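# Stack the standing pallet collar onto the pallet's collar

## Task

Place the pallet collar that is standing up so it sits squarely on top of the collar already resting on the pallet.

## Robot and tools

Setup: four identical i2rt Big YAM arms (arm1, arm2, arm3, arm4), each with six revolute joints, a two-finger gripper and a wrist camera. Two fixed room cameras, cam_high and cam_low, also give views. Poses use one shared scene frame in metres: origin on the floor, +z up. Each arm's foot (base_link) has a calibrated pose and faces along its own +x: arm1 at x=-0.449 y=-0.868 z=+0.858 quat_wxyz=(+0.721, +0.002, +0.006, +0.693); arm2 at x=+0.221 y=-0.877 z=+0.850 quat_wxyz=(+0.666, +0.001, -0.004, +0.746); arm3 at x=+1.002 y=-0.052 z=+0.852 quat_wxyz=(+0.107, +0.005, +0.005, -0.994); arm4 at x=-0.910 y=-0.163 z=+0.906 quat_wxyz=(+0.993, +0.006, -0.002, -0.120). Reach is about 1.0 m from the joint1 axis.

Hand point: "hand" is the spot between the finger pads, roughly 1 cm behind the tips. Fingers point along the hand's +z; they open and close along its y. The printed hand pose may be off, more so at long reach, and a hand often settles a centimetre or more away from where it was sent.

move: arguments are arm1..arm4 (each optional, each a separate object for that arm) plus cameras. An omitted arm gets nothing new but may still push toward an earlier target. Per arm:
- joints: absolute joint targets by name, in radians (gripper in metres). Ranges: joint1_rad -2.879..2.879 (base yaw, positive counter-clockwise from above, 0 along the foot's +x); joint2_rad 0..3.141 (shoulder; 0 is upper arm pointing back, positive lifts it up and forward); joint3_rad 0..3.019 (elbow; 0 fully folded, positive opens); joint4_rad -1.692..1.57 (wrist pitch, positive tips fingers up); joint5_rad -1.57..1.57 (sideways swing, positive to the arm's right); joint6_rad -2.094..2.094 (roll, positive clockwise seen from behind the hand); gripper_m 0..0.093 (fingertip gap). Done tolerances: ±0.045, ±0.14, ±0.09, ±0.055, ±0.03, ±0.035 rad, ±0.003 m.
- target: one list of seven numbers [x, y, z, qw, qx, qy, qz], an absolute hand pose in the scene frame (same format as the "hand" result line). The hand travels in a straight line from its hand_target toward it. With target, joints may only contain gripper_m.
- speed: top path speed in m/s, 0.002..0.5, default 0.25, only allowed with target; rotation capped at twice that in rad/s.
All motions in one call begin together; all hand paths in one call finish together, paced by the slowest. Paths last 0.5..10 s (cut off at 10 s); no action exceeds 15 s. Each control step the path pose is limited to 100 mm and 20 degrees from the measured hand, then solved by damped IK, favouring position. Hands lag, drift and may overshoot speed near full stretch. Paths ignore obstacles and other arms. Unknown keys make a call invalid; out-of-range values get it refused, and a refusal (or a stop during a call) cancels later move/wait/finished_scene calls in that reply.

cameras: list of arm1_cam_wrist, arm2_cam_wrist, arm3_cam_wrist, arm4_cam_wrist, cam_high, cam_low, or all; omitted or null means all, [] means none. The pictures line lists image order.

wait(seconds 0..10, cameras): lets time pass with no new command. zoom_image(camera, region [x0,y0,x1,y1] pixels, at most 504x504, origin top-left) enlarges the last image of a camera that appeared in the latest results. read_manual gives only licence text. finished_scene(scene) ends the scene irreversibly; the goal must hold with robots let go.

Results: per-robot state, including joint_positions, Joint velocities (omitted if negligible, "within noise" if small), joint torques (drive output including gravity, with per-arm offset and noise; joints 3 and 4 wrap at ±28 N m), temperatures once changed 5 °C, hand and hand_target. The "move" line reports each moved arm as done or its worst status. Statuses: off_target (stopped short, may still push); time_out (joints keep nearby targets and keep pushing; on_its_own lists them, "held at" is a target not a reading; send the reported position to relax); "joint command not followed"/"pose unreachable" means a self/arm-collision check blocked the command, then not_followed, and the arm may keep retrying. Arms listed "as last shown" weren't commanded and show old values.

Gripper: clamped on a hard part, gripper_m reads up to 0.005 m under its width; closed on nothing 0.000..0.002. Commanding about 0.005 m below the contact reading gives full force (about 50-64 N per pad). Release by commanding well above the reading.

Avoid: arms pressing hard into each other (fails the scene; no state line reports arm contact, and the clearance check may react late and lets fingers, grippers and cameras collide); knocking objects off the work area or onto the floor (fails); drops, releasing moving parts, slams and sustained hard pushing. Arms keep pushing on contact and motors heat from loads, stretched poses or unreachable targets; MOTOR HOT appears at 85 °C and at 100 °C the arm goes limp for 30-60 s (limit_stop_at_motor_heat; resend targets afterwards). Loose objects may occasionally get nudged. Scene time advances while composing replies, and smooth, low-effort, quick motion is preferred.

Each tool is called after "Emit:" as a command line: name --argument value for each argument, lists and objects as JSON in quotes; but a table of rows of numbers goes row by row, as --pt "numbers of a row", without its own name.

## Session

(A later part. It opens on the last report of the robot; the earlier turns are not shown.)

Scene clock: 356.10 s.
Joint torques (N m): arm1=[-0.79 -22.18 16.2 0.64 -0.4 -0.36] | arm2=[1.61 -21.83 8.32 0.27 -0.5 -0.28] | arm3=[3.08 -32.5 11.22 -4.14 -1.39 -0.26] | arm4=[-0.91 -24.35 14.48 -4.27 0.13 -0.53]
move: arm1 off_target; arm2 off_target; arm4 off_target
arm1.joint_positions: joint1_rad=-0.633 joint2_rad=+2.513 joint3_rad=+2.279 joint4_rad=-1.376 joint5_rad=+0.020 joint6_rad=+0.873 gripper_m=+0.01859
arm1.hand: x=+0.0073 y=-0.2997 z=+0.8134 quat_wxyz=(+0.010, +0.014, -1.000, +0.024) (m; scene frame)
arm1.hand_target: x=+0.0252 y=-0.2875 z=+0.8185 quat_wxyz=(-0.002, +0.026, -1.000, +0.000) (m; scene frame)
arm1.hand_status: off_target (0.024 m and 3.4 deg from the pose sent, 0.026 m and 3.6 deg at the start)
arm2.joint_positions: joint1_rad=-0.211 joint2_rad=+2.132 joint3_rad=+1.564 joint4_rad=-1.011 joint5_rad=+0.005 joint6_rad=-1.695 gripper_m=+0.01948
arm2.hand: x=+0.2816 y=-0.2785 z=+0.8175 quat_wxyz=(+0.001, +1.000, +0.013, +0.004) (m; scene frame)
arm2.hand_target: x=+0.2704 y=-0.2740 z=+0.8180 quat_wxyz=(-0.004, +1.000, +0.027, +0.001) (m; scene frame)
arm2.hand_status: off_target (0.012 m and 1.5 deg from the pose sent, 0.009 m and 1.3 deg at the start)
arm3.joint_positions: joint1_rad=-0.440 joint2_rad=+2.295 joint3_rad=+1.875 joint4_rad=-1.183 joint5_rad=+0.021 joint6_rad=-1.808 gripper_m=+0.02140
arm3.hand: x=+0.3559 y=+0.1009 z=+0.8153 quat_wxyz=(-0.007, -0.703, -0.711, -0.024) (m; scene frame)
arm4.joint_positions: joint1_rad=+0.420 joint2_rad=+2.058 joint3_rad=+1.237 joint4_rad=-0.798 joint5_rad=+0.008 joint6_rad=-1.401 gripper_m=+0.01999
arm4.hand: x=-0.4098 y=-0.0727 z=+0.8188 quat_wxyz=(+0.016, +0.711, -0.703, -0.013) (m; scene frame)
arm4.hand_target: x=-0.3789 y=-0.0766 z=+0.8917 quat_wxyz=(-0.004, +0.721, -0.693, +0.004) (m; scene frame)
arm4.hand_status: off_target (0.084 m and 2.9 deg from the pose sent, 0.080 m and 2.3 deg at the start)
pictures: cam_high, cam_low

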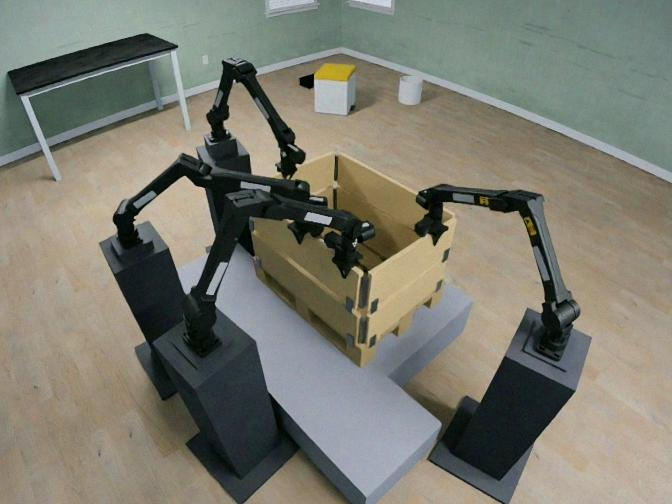

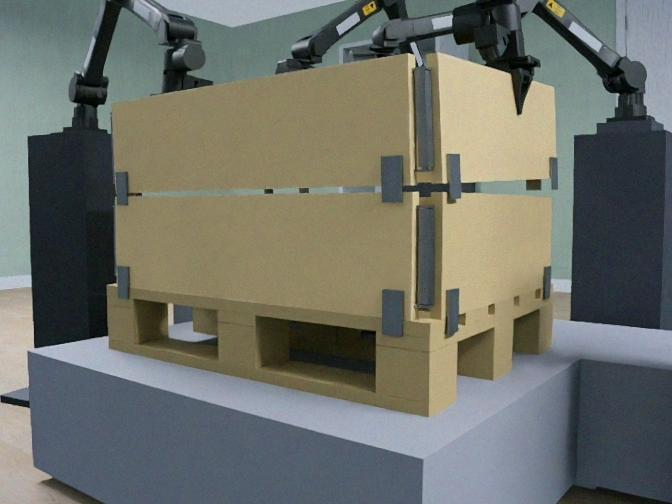

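Emit:
move --arm1 '{"target":[0.026,-0.286,0.800,0,-0.026,0.9997,0],"speed":0.05}' --arm2 '{"target":[0.27,-0.276,0.802,0,0.9997,0.026,0],"speed":0.05}' --arm3 '{"target":[0.35,0.068,0.89,0,0.688,0.725,0],"speed":0.05}' --arm4 '{"target":[-0.375,-0.080,0.868,0,-0.722,0.692,0],"speed":0.05}'

Emit:
zoom_image --camera "cam_low" --region '[370, 20, 570, 270]'

Emit:
zoom_image --camera "cam_high" --region '[230, 130, 480, 380]'

Scene clock: 362.03 s.
Joint torques (N m): arm1=[-0.85 -22.01 15.27 0.94 -0.45 -0.33] | arm2=[2.08 -21.36 8.03 0.28 -0.65 -0.26] | arm3=[4.13 -31.38 9.92 -3 -1.42 -0.13] | arm4=[-0.91 -23.88 11.9 -2.76 0.25 -0.57]
move: arm1 off_target; arm2 off_target; arm3 off_target; arm4 off_target
arm1.joint_positions: joint1_rad=-0.633 joint2_rad=+2.530 joint3_rad=+2.279 joint4_rad=-1.355 joint5_rad=+0.020 joint6_rad=+0.870 gripper_m=+0.01859
arm1.hand: x=+0.0087 y=-0.2977 z=+0.8017 quat_wxyz=(+0.009, +0.015, -1.000, +0.022) (m; scene frame)
arm1.hand_target: x=+0.0252 y=-0.2872 z=+0.8007 quat_wxyz=(-0.001, +0.026, -1.000, +0.000) (m; scene frame)
arm1.hand_status: off_target (0.021 m and 3.0 deg from the pose sent, 0.027 m and 3.4 deg at the start)
arm2.joint_positions: joint1_rad=-0.217 joint2_rad=+2.148 joint3_rad=+1.557 joint4_rad=-0.990 joint5_rad=+0.008 joint6_rad=-1.698 gripper_m=+0.01948
arm2.hand: x=+0.2858 y=-0.2795 z=+0.8061 quat_wxyz=(+0.002, +1.000, +0.012, +0.005) (m; scene frame)
arm2.hand_target: x=+0.2699 y=-0.2764 z=+0.8020 quat_wxyz=(+0.000, +1.000, +0.028, +0.000) (m; scene frame)
arm2.hand_status: off_target (0.017 m and 1.8 deg from the pose sent, 0.020 m and 1.5 deg at the start)
arm3.joint_positions: joint1_rad=-0.440 joint2_rad=+2.298 joint3_rad=+1.850 joint4_rad=-1.163 joint5_rad=+0.022 joint6_rad=-1.805 gripper_m=+0.02145
arm3.hand: x=+0.3616 y=+0.0997 z=+0.8048 quat_wxyz=(-0.010, -0.704, -0.710, -0.027) (m; scene frame)
arm3.hand_target: x=+0.3513 y=+0.0693 z=+0.8841 quat_wxyz=(+0.000, -0.688, -0.725, +0.000) (m; scene frame)
arm3.hand_status: off_target (0.092 m and 4.1 deg from the pose sent, 0.082 m and 3.7 deg at the start)
arm4.joint_positions: joint1_rad=+0.413 joint2_rad=+2.093 joint3_rad=+1.257 joint4_rad=-0.795 joint5_rad=+0.005 joint6_rad=-1.406 gripper_m=+0.02076
arm4.hand: x=-0.4059 y=-0.0750 z=+0.8066 quat_wxyz=(+0.019, +0.710, -0.704, -0.017) (m; scene frame)
arm4.hand_target: x=-0.3771 y=-0.0801 z=+0.8659 quat_wxyz=(-0.002, +0.722, -0.692, +0.003) (m; scene frame)
arm4.hand_status: off_target (0.069 m and 3.6 deg from the pose sent, 0.061 m and 2.9 deg at the start)
pictures: arm1_cam_wrist, arm2_cam_wrist, arm3_cam_wrist, arm4_cam_wrist, cam_high, cam_low

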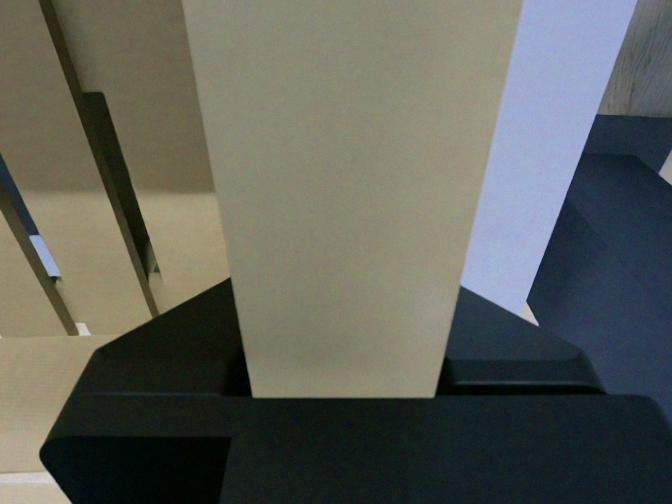

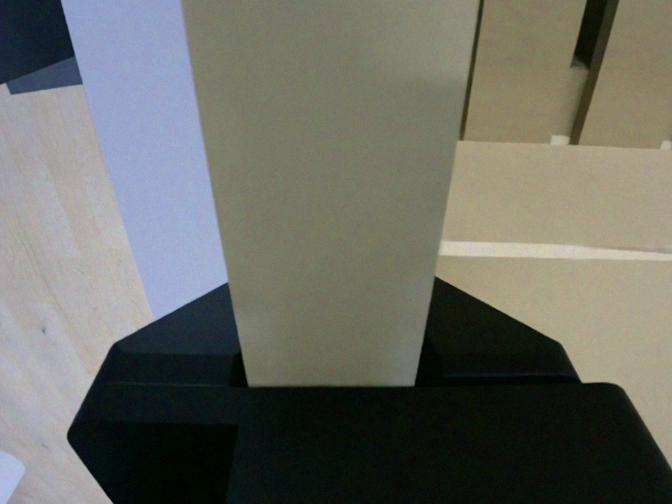

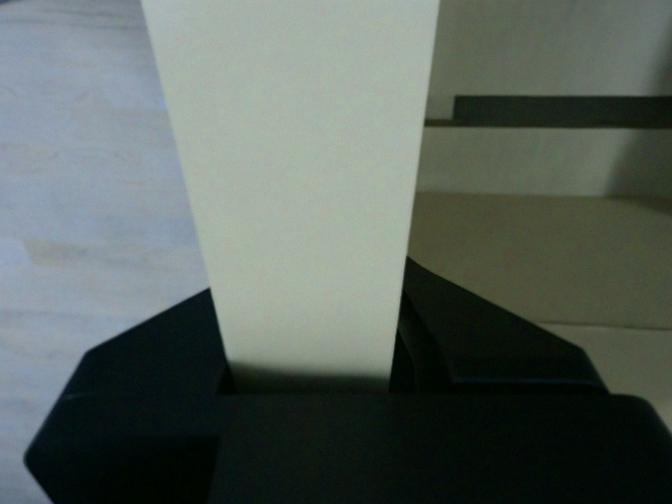

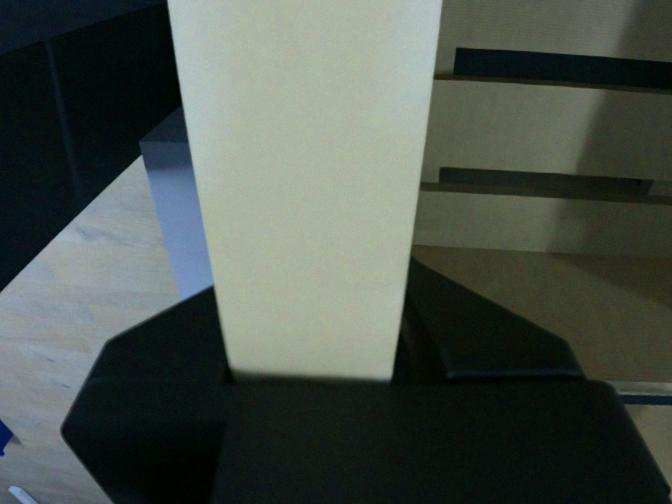

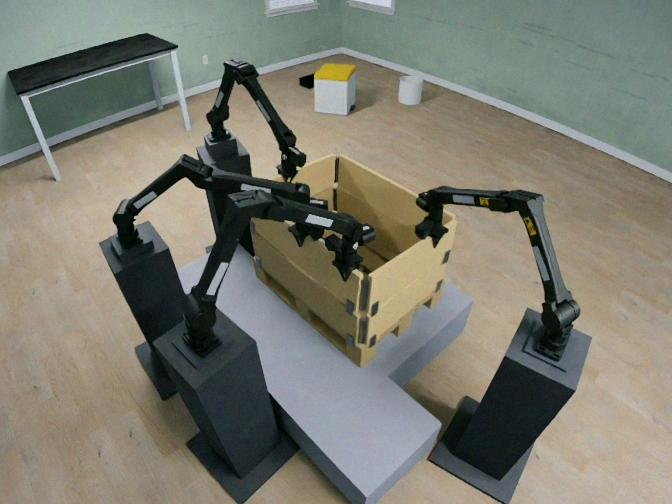

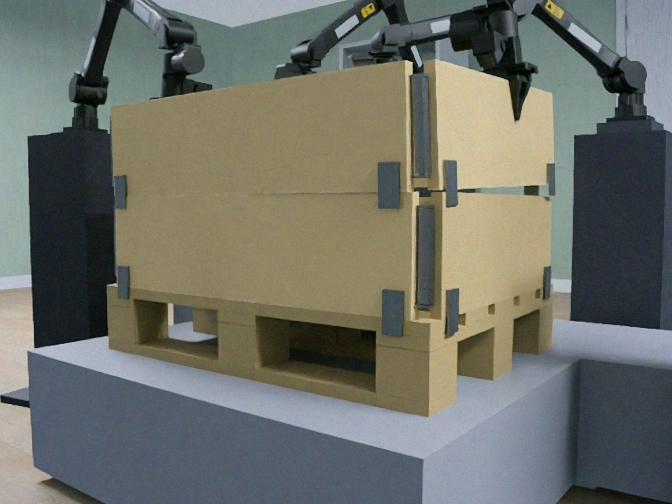

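Scaled by 2.016 from the camera's 672x504 image, which has a finer 960x720 frame.

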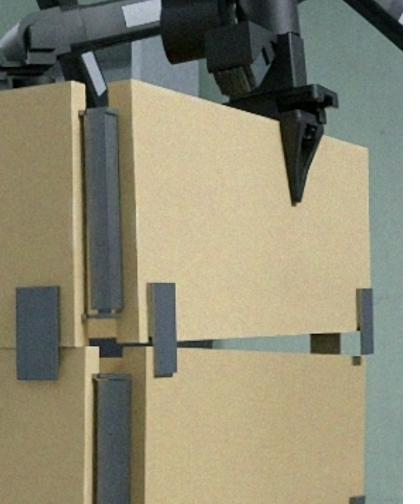

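Scaled by 2.016 from the camera's 672x504 image, which has a finer 960x720 frame.

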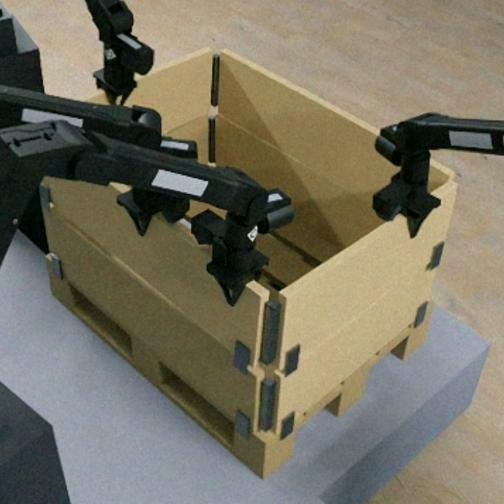

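Emit:
move --arm1 '{"target":[0.018,-0.288,0.780,0,-0.026,0.9997,0],"speed":0.05}' --arm2 '{"target":[0.26,-0.280,0.785,0,0.9997,0.026,0],"speed":0.05}' --arm3 '{"target":[0.335,0.068,0.85,0,0.688,0.725,0],"speed":0.05}' --arm4 '{"target":[-0.385,-0.083,0.838,0,-0.722,0.692,0],"speed":0.05}'

Emit:
zoom_image --camera "cam_low" --region '[370, 20, 570, 270]'

Emit:
zoom_image --camera "cam_high" --region '[230, 130, 480, 380]'

Scene clock: 368.97 s.
Joint torques (N m): arm1=[-0.21 -22.71 11.23 1.94 -0.32 -0.27] | arm2=[3.43 -20.6 7.56 0.24 -0.79 -0.09] | arm3=[4.13 -26.11 12.44 -1.76 -1.92 -0.11] | arm4=[-0.91 -22.42 8.47 -1.33 0.71 -0.48]
Motor temperatures (°C): arm1=[30 50 54 30 34 27 33] | arm2=[31 39 34 31 30 26 32] | arm3=[28 56 53 36 35 27 31] | arm4=[34 43 45 29 30 30 32]
move: arm1 off_target; arm2 off_target; arm3 off_target; arm4 off_target
arm1.joint_positions: joint1_rad=-0.634 joint2_rad=+2.539 joint3_rad=+2.269 joint4_rad=-1.326 joint5_rad=+0.015 joint6_rad=+0.871 gripper_m=+0.01859
arm1.hand: x=+0.0093 y=-0.2961 z=+0.7911 quat_wxyz=(+0.008, +0.014, -1.000, +0.017) (m; scene frame)
arm1.hand_target: x=+0.0175 y=-0.2887 z=+0.7803 quat_wxyz=(+0.000, +0.025, -1.000, +0.000) (m; scene frame)
arm1.hand_status: off_target (0.016 m and 2.6 deg from the pose sent, 0.026 m and 3.0 deg at the start)
arm2.joint_positions: joint1_rad=-0.220 joint2_rad=+2.155 joint3_rad=+1.534 joint4_rad=-0.944 joint5_rad=+0.011 joint6_rad=-1.701 gripper_m=+0.01948
arm2.hand: x=+0.2879 y=-0.2805 z=+0.7949 quat_wxyz=(-0.006, +1.000, +0.012, +0.008) (m; scene frame)
arm2.hand_target: x=+0.2606 y=-0.2803 z=+0.7855 quat_wxyz=(-0.001, +1.000, +0.027, +0.000) (m; scene frame)
arm2.hand_status: off_target (0.030 m and 2.0 deg from the pose sent, 0.033 m and 1.8 deg at the start)
arm3.joint_positions: joint1_rad=-0.435 joint2_rad=+2.306 joint3_rad=+1.848 joint4_rad=-1.156 joint5_rad=+0.036 joint6_rad=-1.802 gripper_m=+0.02178
arm3.hand: x=+0.3622 y=+0.0985 z=+0.7989 quat_wxyz=(-0.008, -0.703, -0.711, -0.034) (m; scene frame)
arm3.hand_target: x=+0.3380 y=+0.0683 z=+0.8493 quat_wxyz=(+0.000, -0.688, -0.725, +0.000) (m; scene frame)
arm3.hand_status: off_target (0.065 m and 4.6 deg from the pose sent, 0.061 m and 4.1 deg at the start)
arm4.joint_positions: joint1_rad=+0.409 joint2_rad=+2.107 joint3_rad=+1.256 joint4_rad=-0.769 joint5_rad=-0.009 joint6_rad=-1.418 gripper_m=+0.02064
arm4.hand: x=-0.4036 y=-0.0741 z=+0.7992 quat_wxyz=(+0.011, +0.713, -0.701, -0.020) (m; scene frame)
arm4.hand_target: x=-0.3865 y=-0.0830 z=+0.8368 quat_wxyz=(+0.001, +0.721, -0.693, +0.000) (m; scene frame)
arm4.hand_status: off_target (0.044 m and 3.0 deg from the pose sent, 0.039 m and 3.6 deg at the start)
pictures: arm1_cam_wrist, arm2_cam_wrist, arm3_cam_wrist, arm4_cam_wrist, cam_high, cam_low

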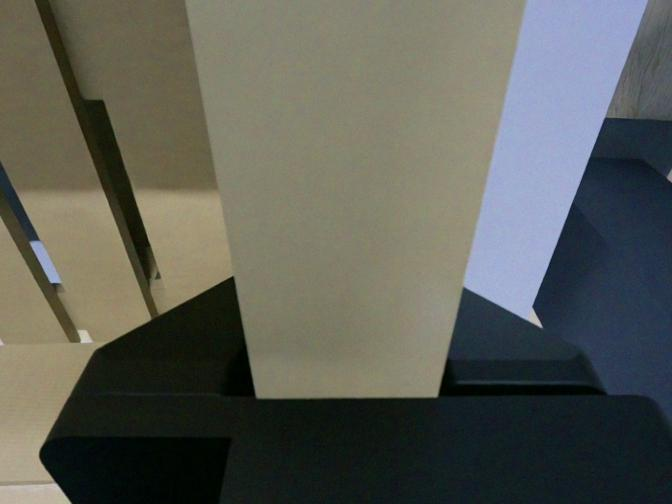

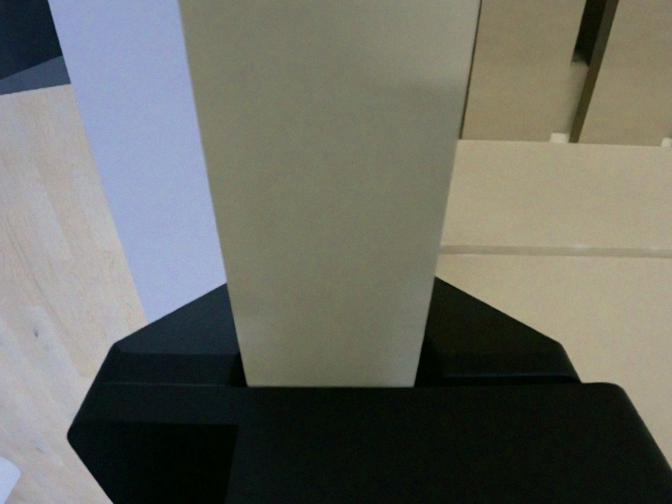

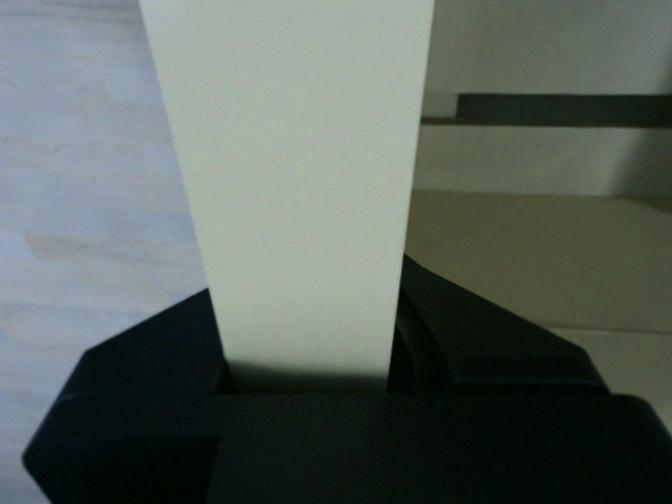

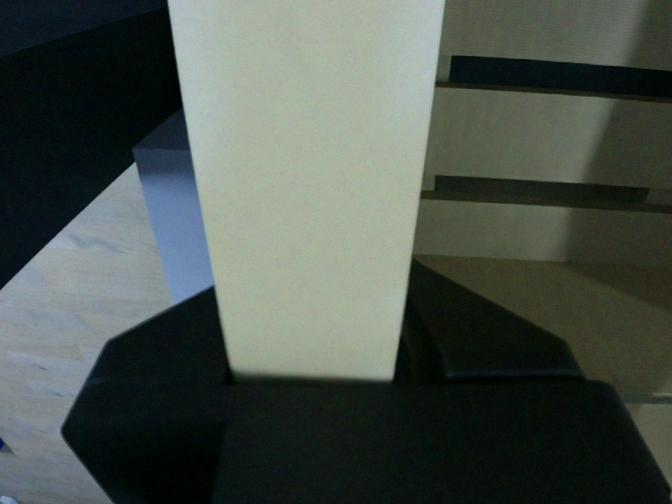

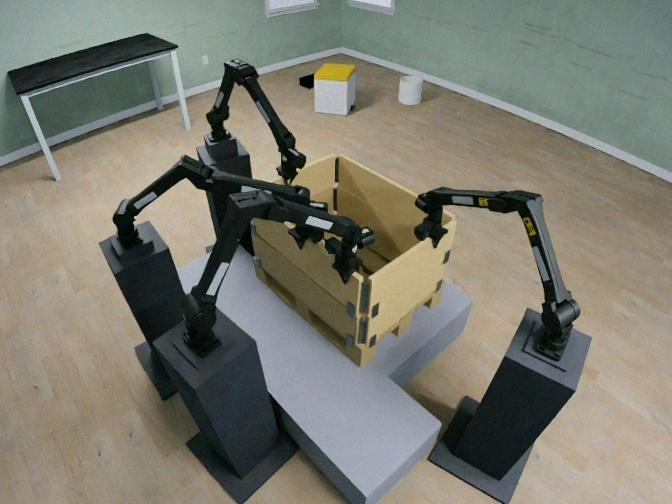

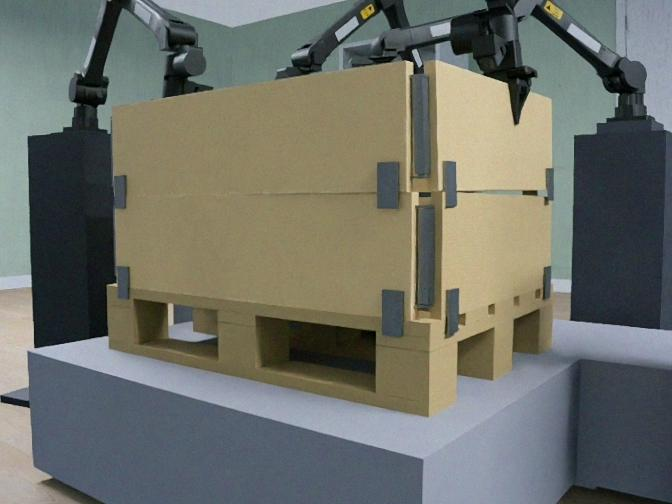

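Scaled by 2.016 from the camera's 672x504 image, which has a finer 960x720 frame.

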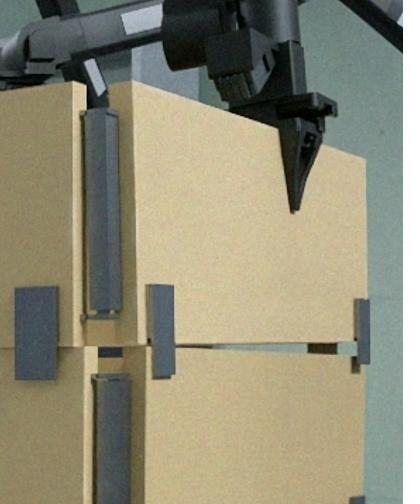

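Scaled by 2.016 from the camera's 672x504 image, which has a finer 960x720 frame.

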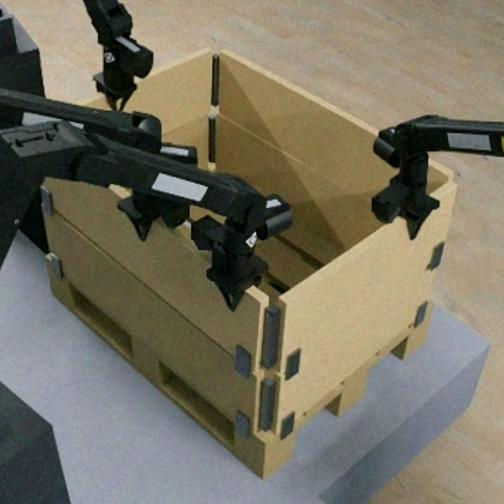

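Emit:
move --arm1 '{"target":[0.005,-0.29,0.758,0,-0.026,0.9997,0],"speed":0.05}' --arm2 '{"target":[0.245,-0.283,0.768,0,0.9997,0.026,0],"speed":0.05}' --arm3 '{"target":[0.315,0.068,0.815,0,0.688,0.725,0],"speed":0.05}' --arm4 '{"target":[-0.415,-0.086,0.80,0,-0.722,0.692,0],"speed":0.05}'

Emit:
zoom_image --camera "cam_low" --region '[370, 20, 570, 270]'

Emit:
zoom_image --camera "cam_high" --region '[230, 130, 480, 380]'

Scene clock: 376.87 s.
Joint torques (N m): arm1=[0.73 -22.59 9.26 2.26 -0.2 -0.14] | arm2=[4.6 -20.31 6.79 0.16 -0.83 0.09] | arm3=[4.6 -21.54 14.76 -0.85 -1.99 -0.03] | arm4=[-0.62 -20.25 4.51 -0.06 0.56 -0.36]
move: arm1 off_target; arm2 off_target; arm3 off_target; arm4 off_target
arm1.joint_positions: joint1_rad=-0.634 joint2_rad=+2.531 joint3_rad=+2.212 joint4_rad=-1.263 joint5_rad=+0.012 joint6_rad=+0.868 gripper_m=+0.01859
arm1.hand: x=+0.0068 y=-0.2983 z=+0.7759 quat_wxyz=(+0.004, +0.015, -1.000, +0.011) (m; scene frame)
arm1.hand_target: x=+0.0048 y=-0.2904 z=+0.7585 quat_wxyz=(+0.000, +0.027, -1.000, +0.000) (m; scene frame)
arm1.hand_status: off_target (0.020 m and 1.8 deg from the pose sent, 0.034 m and 2.6 deg at the start)
arm2.joint_positions: joint1_rad=-0.211 joint2_rad=+2.169 joint3_rad=+1.519 joint4_rad=-0.904 joint5_rad=+0.013 joint6_rad=-1.695 gripper_m=+0.01948
arm2.hand: x=+0.2832 y=-0.2798 z=+0.7821 quat_wxyz=(-0.011, +1.000, +0.013, +0.009) (m; scene frame)
arm2.hand_target: x=+0.2463 y=-0.2846 z=+0.7682 quat_wxyz=(+0.000, +1.000, +0.027, +0.000) (m; scene frame)
arm2.hand_status: off_target (0.041 m and 2.2 deg from the pose sent, 0.051 m and 2.0 deg at the start)
arm3.joint_positions: joint1_rad=-0.432 joint2_rad=+2.338 joint3_rad=+1.891 joint4_rad=-1.161 joint5_rad=+0.035 joint6_rad=-1.814 gripper_m=+0.02143
arm3.hand: x=+0.3512 y=+0.0992 z=+0.7929 quat_wxyz=(-0.006, -0.698, -0.716, -0.031) (m; scene frame)
arm3.hand_target: x=+0.3186 y=+0.0666 z=+0.8161 quat_wxyz=(+0.000, -0.684, -0.729, +0.002) (m; scene frame)
arm3.hand_status: off_target (0.053 m and 4.0 deg from the pose sent, 0.058 m and 4.6 deg at the start)
arm4.joint_positions: joint1_rad=+0.408 joint2_rad=+2.103 joint3_rad=+1.193 joint4_rad=-0.677 joint5_rad=-0.004 joint6_rad=-1.431 gripper_m=+0.01905
arm4.hand: x=-0.4135 y=-0.0769 z=+0.7856 quat_wxyz=(-0.001, +0.717, -0.697, -0.008) (m; scene frame)
arm4.hand_target: x=-0.4149 y=-0.0859 z=+0.7995 quat_wxyz=(+0.000, +0.722, -0.692, +0.000) (m; scene frame)
arm4.hand_status: off_target (0.017 m and 1.3 deg from the pose sent, 0.016 m and 3.0 deg at the start)
pictures: arm1_cam_wrist, arm2_cam_wrist, arm3_cam_wrist, arm4_cam_wrist, cam_high, cam_low

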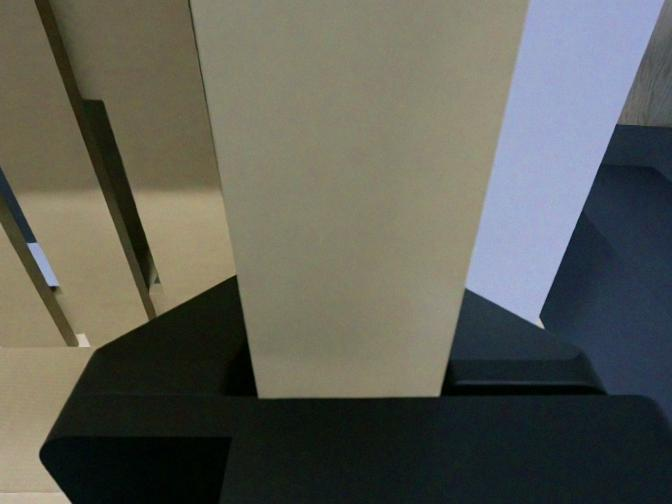

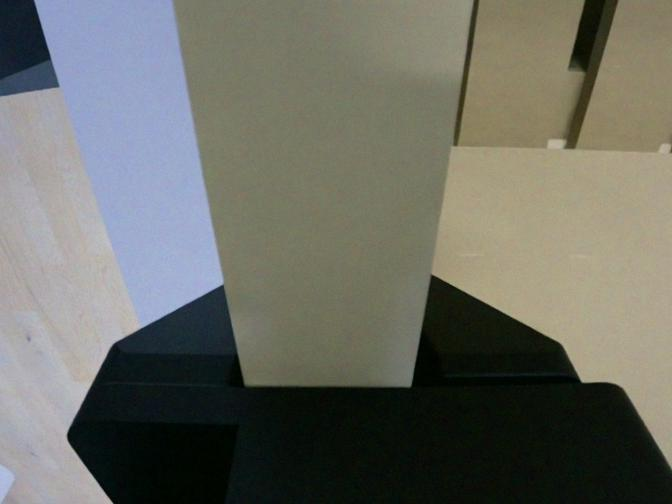

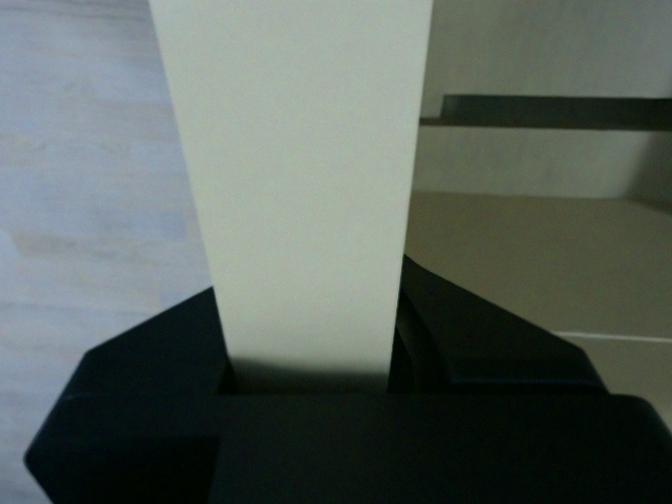

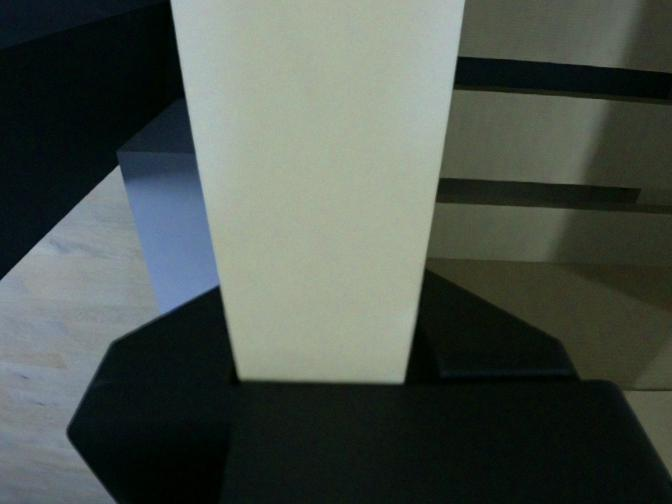

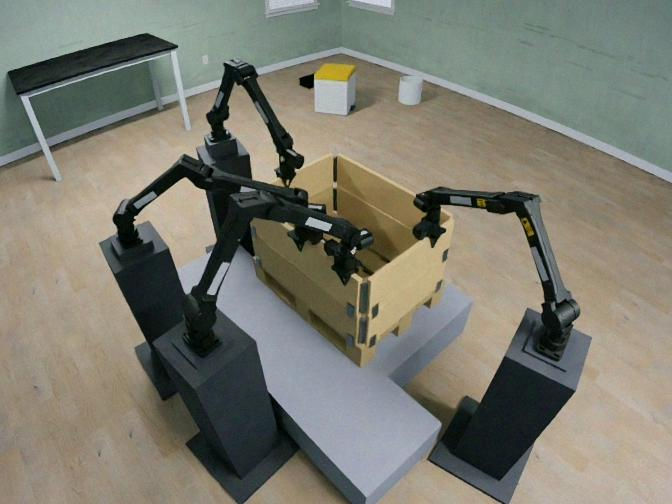

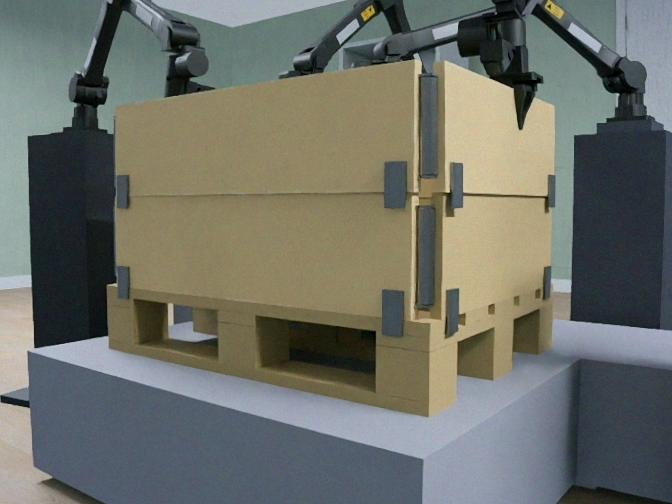

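Scaled by 2.016 from the camera's 672x504 image, which has a finer 960x720 frame.

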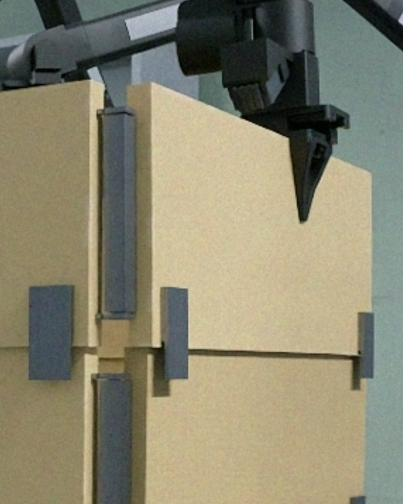

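Scaled by 2.016 from the camera's 672x504 image, which has a finer 960x720 frame.

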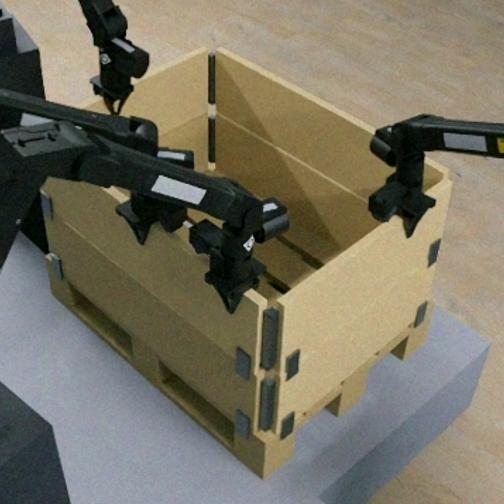

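Emit:
move --arm1 '{"target":[0.008,-0.298,0.772,0,-0.020,0.9997,0],"speed":0.05}' --arm2 '{"target":[0.278,-0.280,0.777,0,0.9997,0.015,0],"speed":0.05}' --arm3 '{"target":[0.345,0.095,0.79,0,0.698,0.716,0],"speed":0.05}' --arm4 '{"target":[-0.392,-0.077,0.78,0,-0.717,0.697,0],"speed":0.05}'

Emit:
zoom_image --camera "cam_low" --region '[370, 20, 570, 270]'

Emit:
zoom_image --camera "cam_high" --region '[230, 130, 480, 380]'

Scene clock: 382.57 s.
Joint torques (N m): arm1=[-0.09 -24.23 8.79 1.17 -0.11 -0.11] | arm2=[0.85 -20.42 9.1 -0.85 -0.77 -0.17] | arm3=[1.26 -22.18 7.8 0.65 -1.34 -0.1] | arm4=[0.15 -14.92 10.43 -0.01 0.51 -0.13]
move: arm1 done; arm2 done; arm3 off_target; arm4 off_target
arm1.joint_positions: joint1_rad=-0.634 joint2_rad=+2.521 joint3_rad=+2.194 joint4_rad=-1.246 joint5_rad=+0.008 joint6_rad=+0.868 gripper_m=+0.01859
arm1.hand: x=+0.0059 y=-0.2981 z=+0.7764 quat_wxyz=(+0.003, +0.015, -1.000, +0.006) (m; scene frame)
arm1.hand_target: x=+0.0077 y=-0.2979 z=+0.7721 quat_wxyz=(+0.001, +0.020, -1.000, +0.000) (m; scene frame)
arm1.hand_status: done (0.005 m and 0.9 deg from the pose sent, 0.004 m and 1.4 deg at the start)
arm2.joint_positions: joint1_rad=-0.215 joint2_rad=+2.169 joint3_rad=+1.519 joint4_rad=-0.904 joint5_rad=+0.010 joint6_rad=-1.695 gripper_m=+0.01948
arm2.hand: x=+0.2845 y=-0.2799 z=+0.7821 quat_wxyz=(-0.011, +1.000, +0.011, +0.008) (m; scene frame)
arm2.hand_target: x=+0.2779 y=-0.2800 z=+0.7770 quat_wxyz=(-0.001, +1.000, +0.015, -0.001) (m; scene frame)
arm2.hand_status: done (0.008 m and 1.6 deg from the pose sent, 0.007 m and 1.7 deg at the start)
arm3.joint_positions: joint1_rad=-0.437 joint2_rad=+2.326 joint3_rad=+1.861 joint4_rad=-1.124 joint5_rad=+0.021 joint6_rad=-1.814 gripper_m=+0.02031
arm3.hand: x=+0.3525 y=+0.0999 z=+0.7903 quat_wxyz=(-0.002, -0.700, -0.714, -0.021) (m; scene frame)
arm3.hand_target: x=+0.3481 y=+0.0945 z=+0.7903 quat_wxyz=(-0.005, -0.699, -0.715, -0.004) (m; scene frame)
arm3.hand_status: off_target (0.009 m and 2.4 deg from the pose sent, 0.008 m and 3.7 deg at the start)
arm4.joint_positions: joint1_rad=+0.408 joint2_rad=+2.109 joint3_rad=+1.203 joint4_rad=-0.688 joint5_rad=-0.004 joint6_rad=-1.431 gripper_m=+0.01905
arm4.hand: x=-0.4125 y=-0.0767 z=+0.7846 quat_wxyz=(+0.002, +0.717, -0.697, -0.011) (m; scene frame)
arm4.hand_target: x=-0.3953 y=-0.0775 z=+0.7805 quat_wxyz=(+0.004, +0.717, -0.697, -0.003) (m; scene frame)
arm4.hand_status: off_target (0.021 m and 1.2 deg from the pose sent, 0.022 m and 1.0 deg at the start)
pictures: arm1_cam_wrist, arm2_cam_wrist, arm3_cam_wrist, arm4_cam_wrist, cam_high, cam_low

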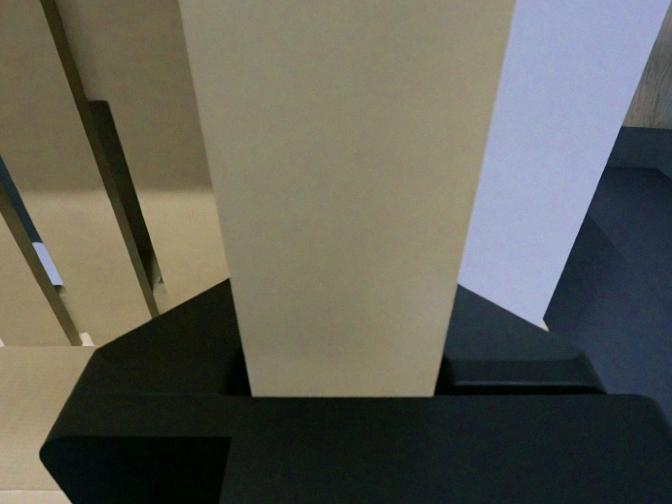

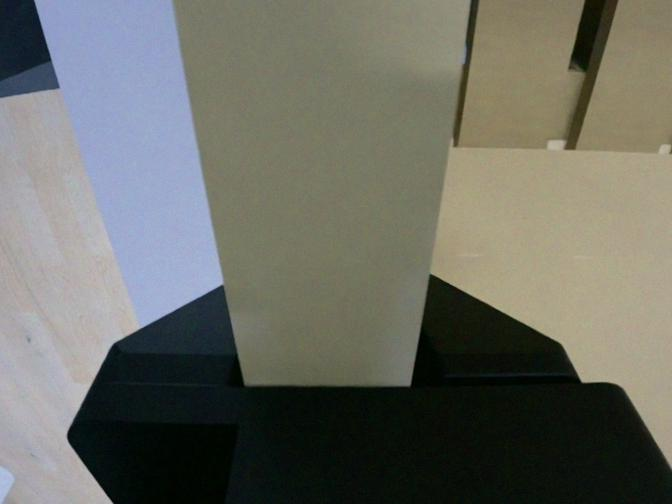

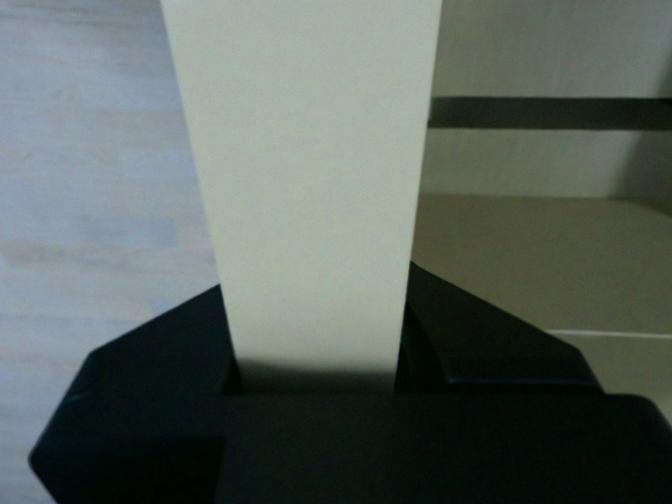

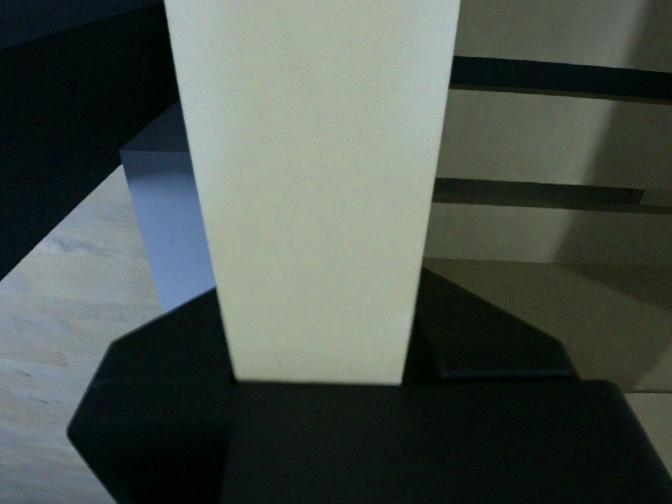

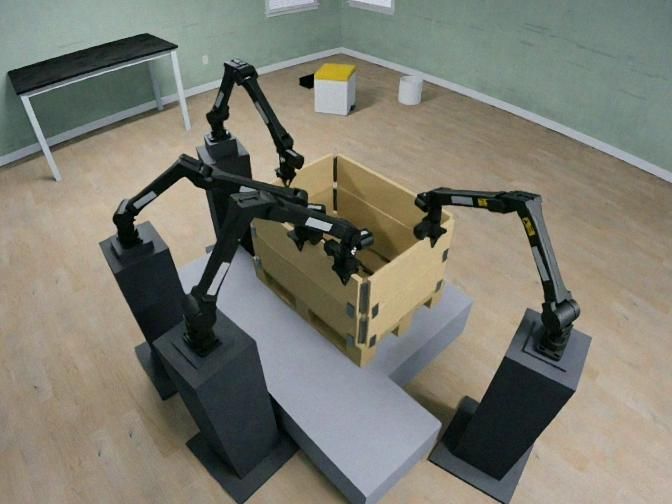

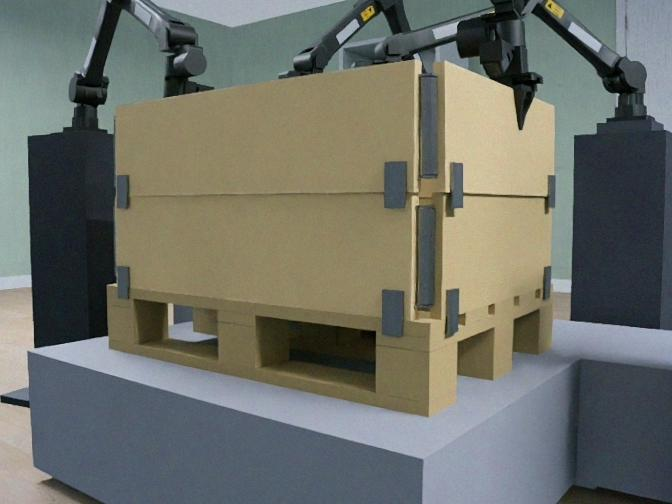

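Scaled by 2.016 from the camera's 672x504 image, which has a finer 960x720 frame.

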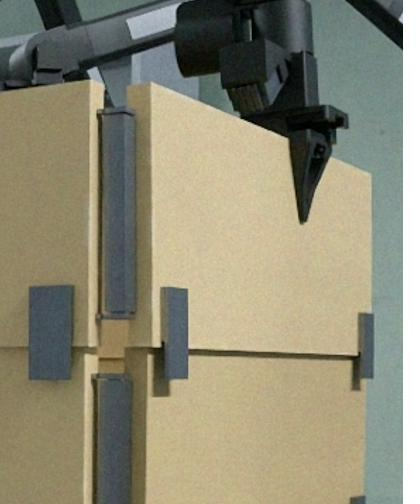

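Scaled by 2.016 from the camera's 672x504 image, which has a finer 960x720 frame.

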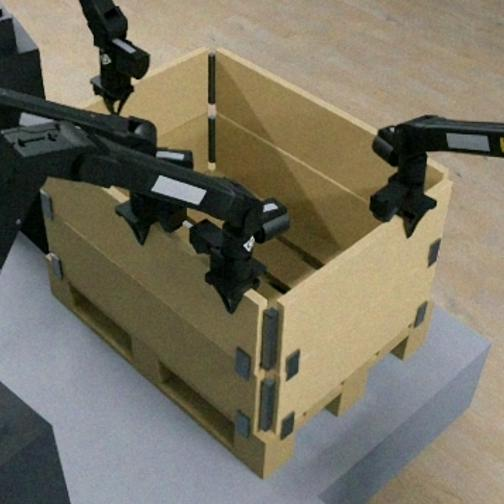

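Emit:
move --arm4 '{"target":[-0.365,-0.077,0.785,0,-0.717,0.697,0],"speed":0.05}' --cameras '["cam_low","cam_high"]'

Emit:
zoom_image --camera "cam_low" --region '[370, 20, 570, 270]'

Scene clock: 386.43 s.
Joint torques (N m): arm1=[-0.09 -24.23 8.81 1.09 -0.11 -0.11] | arm2=[0.91 -20.42 9.1 -0.87 -0.75 -0.16] | arm3=[1.26 -22.01 7.92 0.59 -1.34 -0.09] | arm4=[-0.56 -14.1 15.43 -0.28 0.53 -0.22]
move: arm4 off_target
arm1.joint_positions: joint1_rad=-0.634 joint2_rad=+2.521 joint3_rad=+2.194 joint4_rad=-1.243 joint5_rad=+0.006 joint6_rad=+0.868 gripper_m=+0.01859
arm1.hand: x=+0.0062 y=-0.2974 z=+0.7764 quat_wxyz=(+0.003, +0.015, -1.000, +0.004) (m; scene frame)
arm2.joint_positions: joint1_rad=-0.216 joint2_rad=+2.169 joint3_rad=+1.519 joint4_rad=-0.904 joint5_rad=+0.010 joint6_rad=-1.697 gripper_m=+0.01948
arm2.hand: x=+0.2852 y=-0.2800 z=+0.7821 quat_wxyz=(-0.011, +1.000, +0.012, +0.008) (m; scene frame)
arm3.joint_positions: joint1_rad=-0.437 joint2_rad=+2.325 joint3_rad=+1.860 joint4_rad=-1.123 joint5_rad=+0.021 joint6_rad=-1.815 gripper_m=+0.02030
arm3.hand: x=+0.3526 y=+0.0999 z=+0.7903 quat_wxyz=(-0.001, -0.699, -0.715, -0.020) (m; scene frame)
arm4.joint_positions: joint1_rad=+0.408 joint2_rad=+2.122 joint3_rad=+1.229 joint4_rad=-0.725 joint5_rad=-0.006 joint6_rad=-1.435 gripper_m=+0.02022
arm4.hand: x=-0.4106 y=-0.0761 z=+0.7850 quat_wxyz=(+0.011, +0.719, -0.695, -0.018) (m; scene frame)
arm4.hand_target: x=-0.3676 y=-0.0773 z=+0.7874 quat_wxyz=(-0.003, +0.718, -0.696, +0.002) (m; scene frame)
arm4.hand_status: off_target (0.046 m and 2.4 deg from the pose sent, 0.047 m and 1.2 deg at the start)
pictures: cam_high, cam_low

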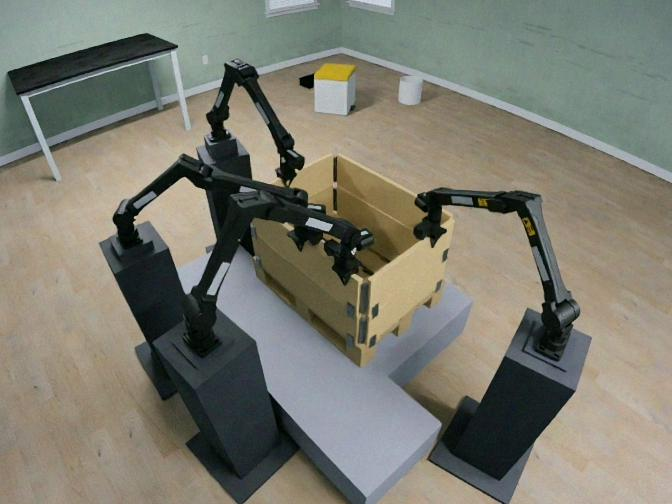

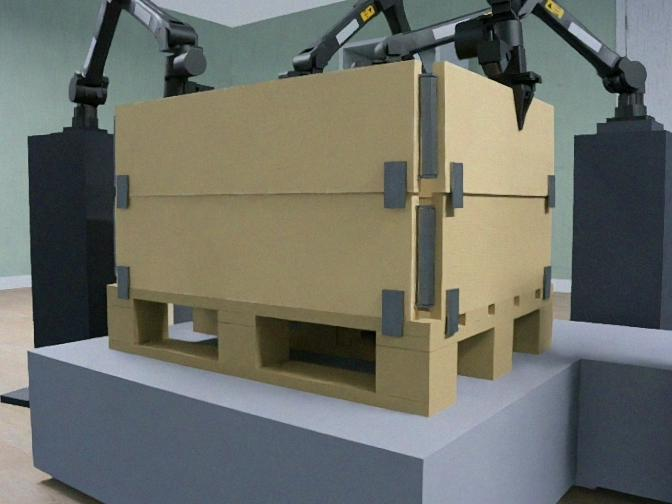

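Scaled by 2.016 from the camera's 672x504 image, which has a finer 960x720 frame.

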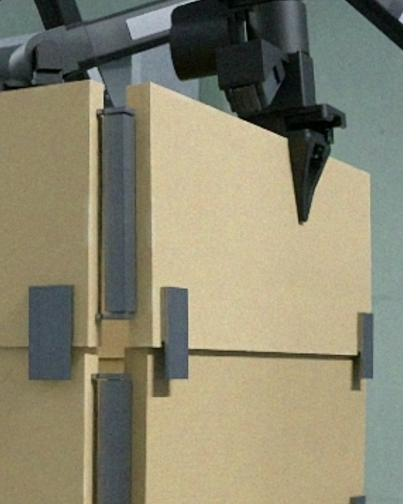

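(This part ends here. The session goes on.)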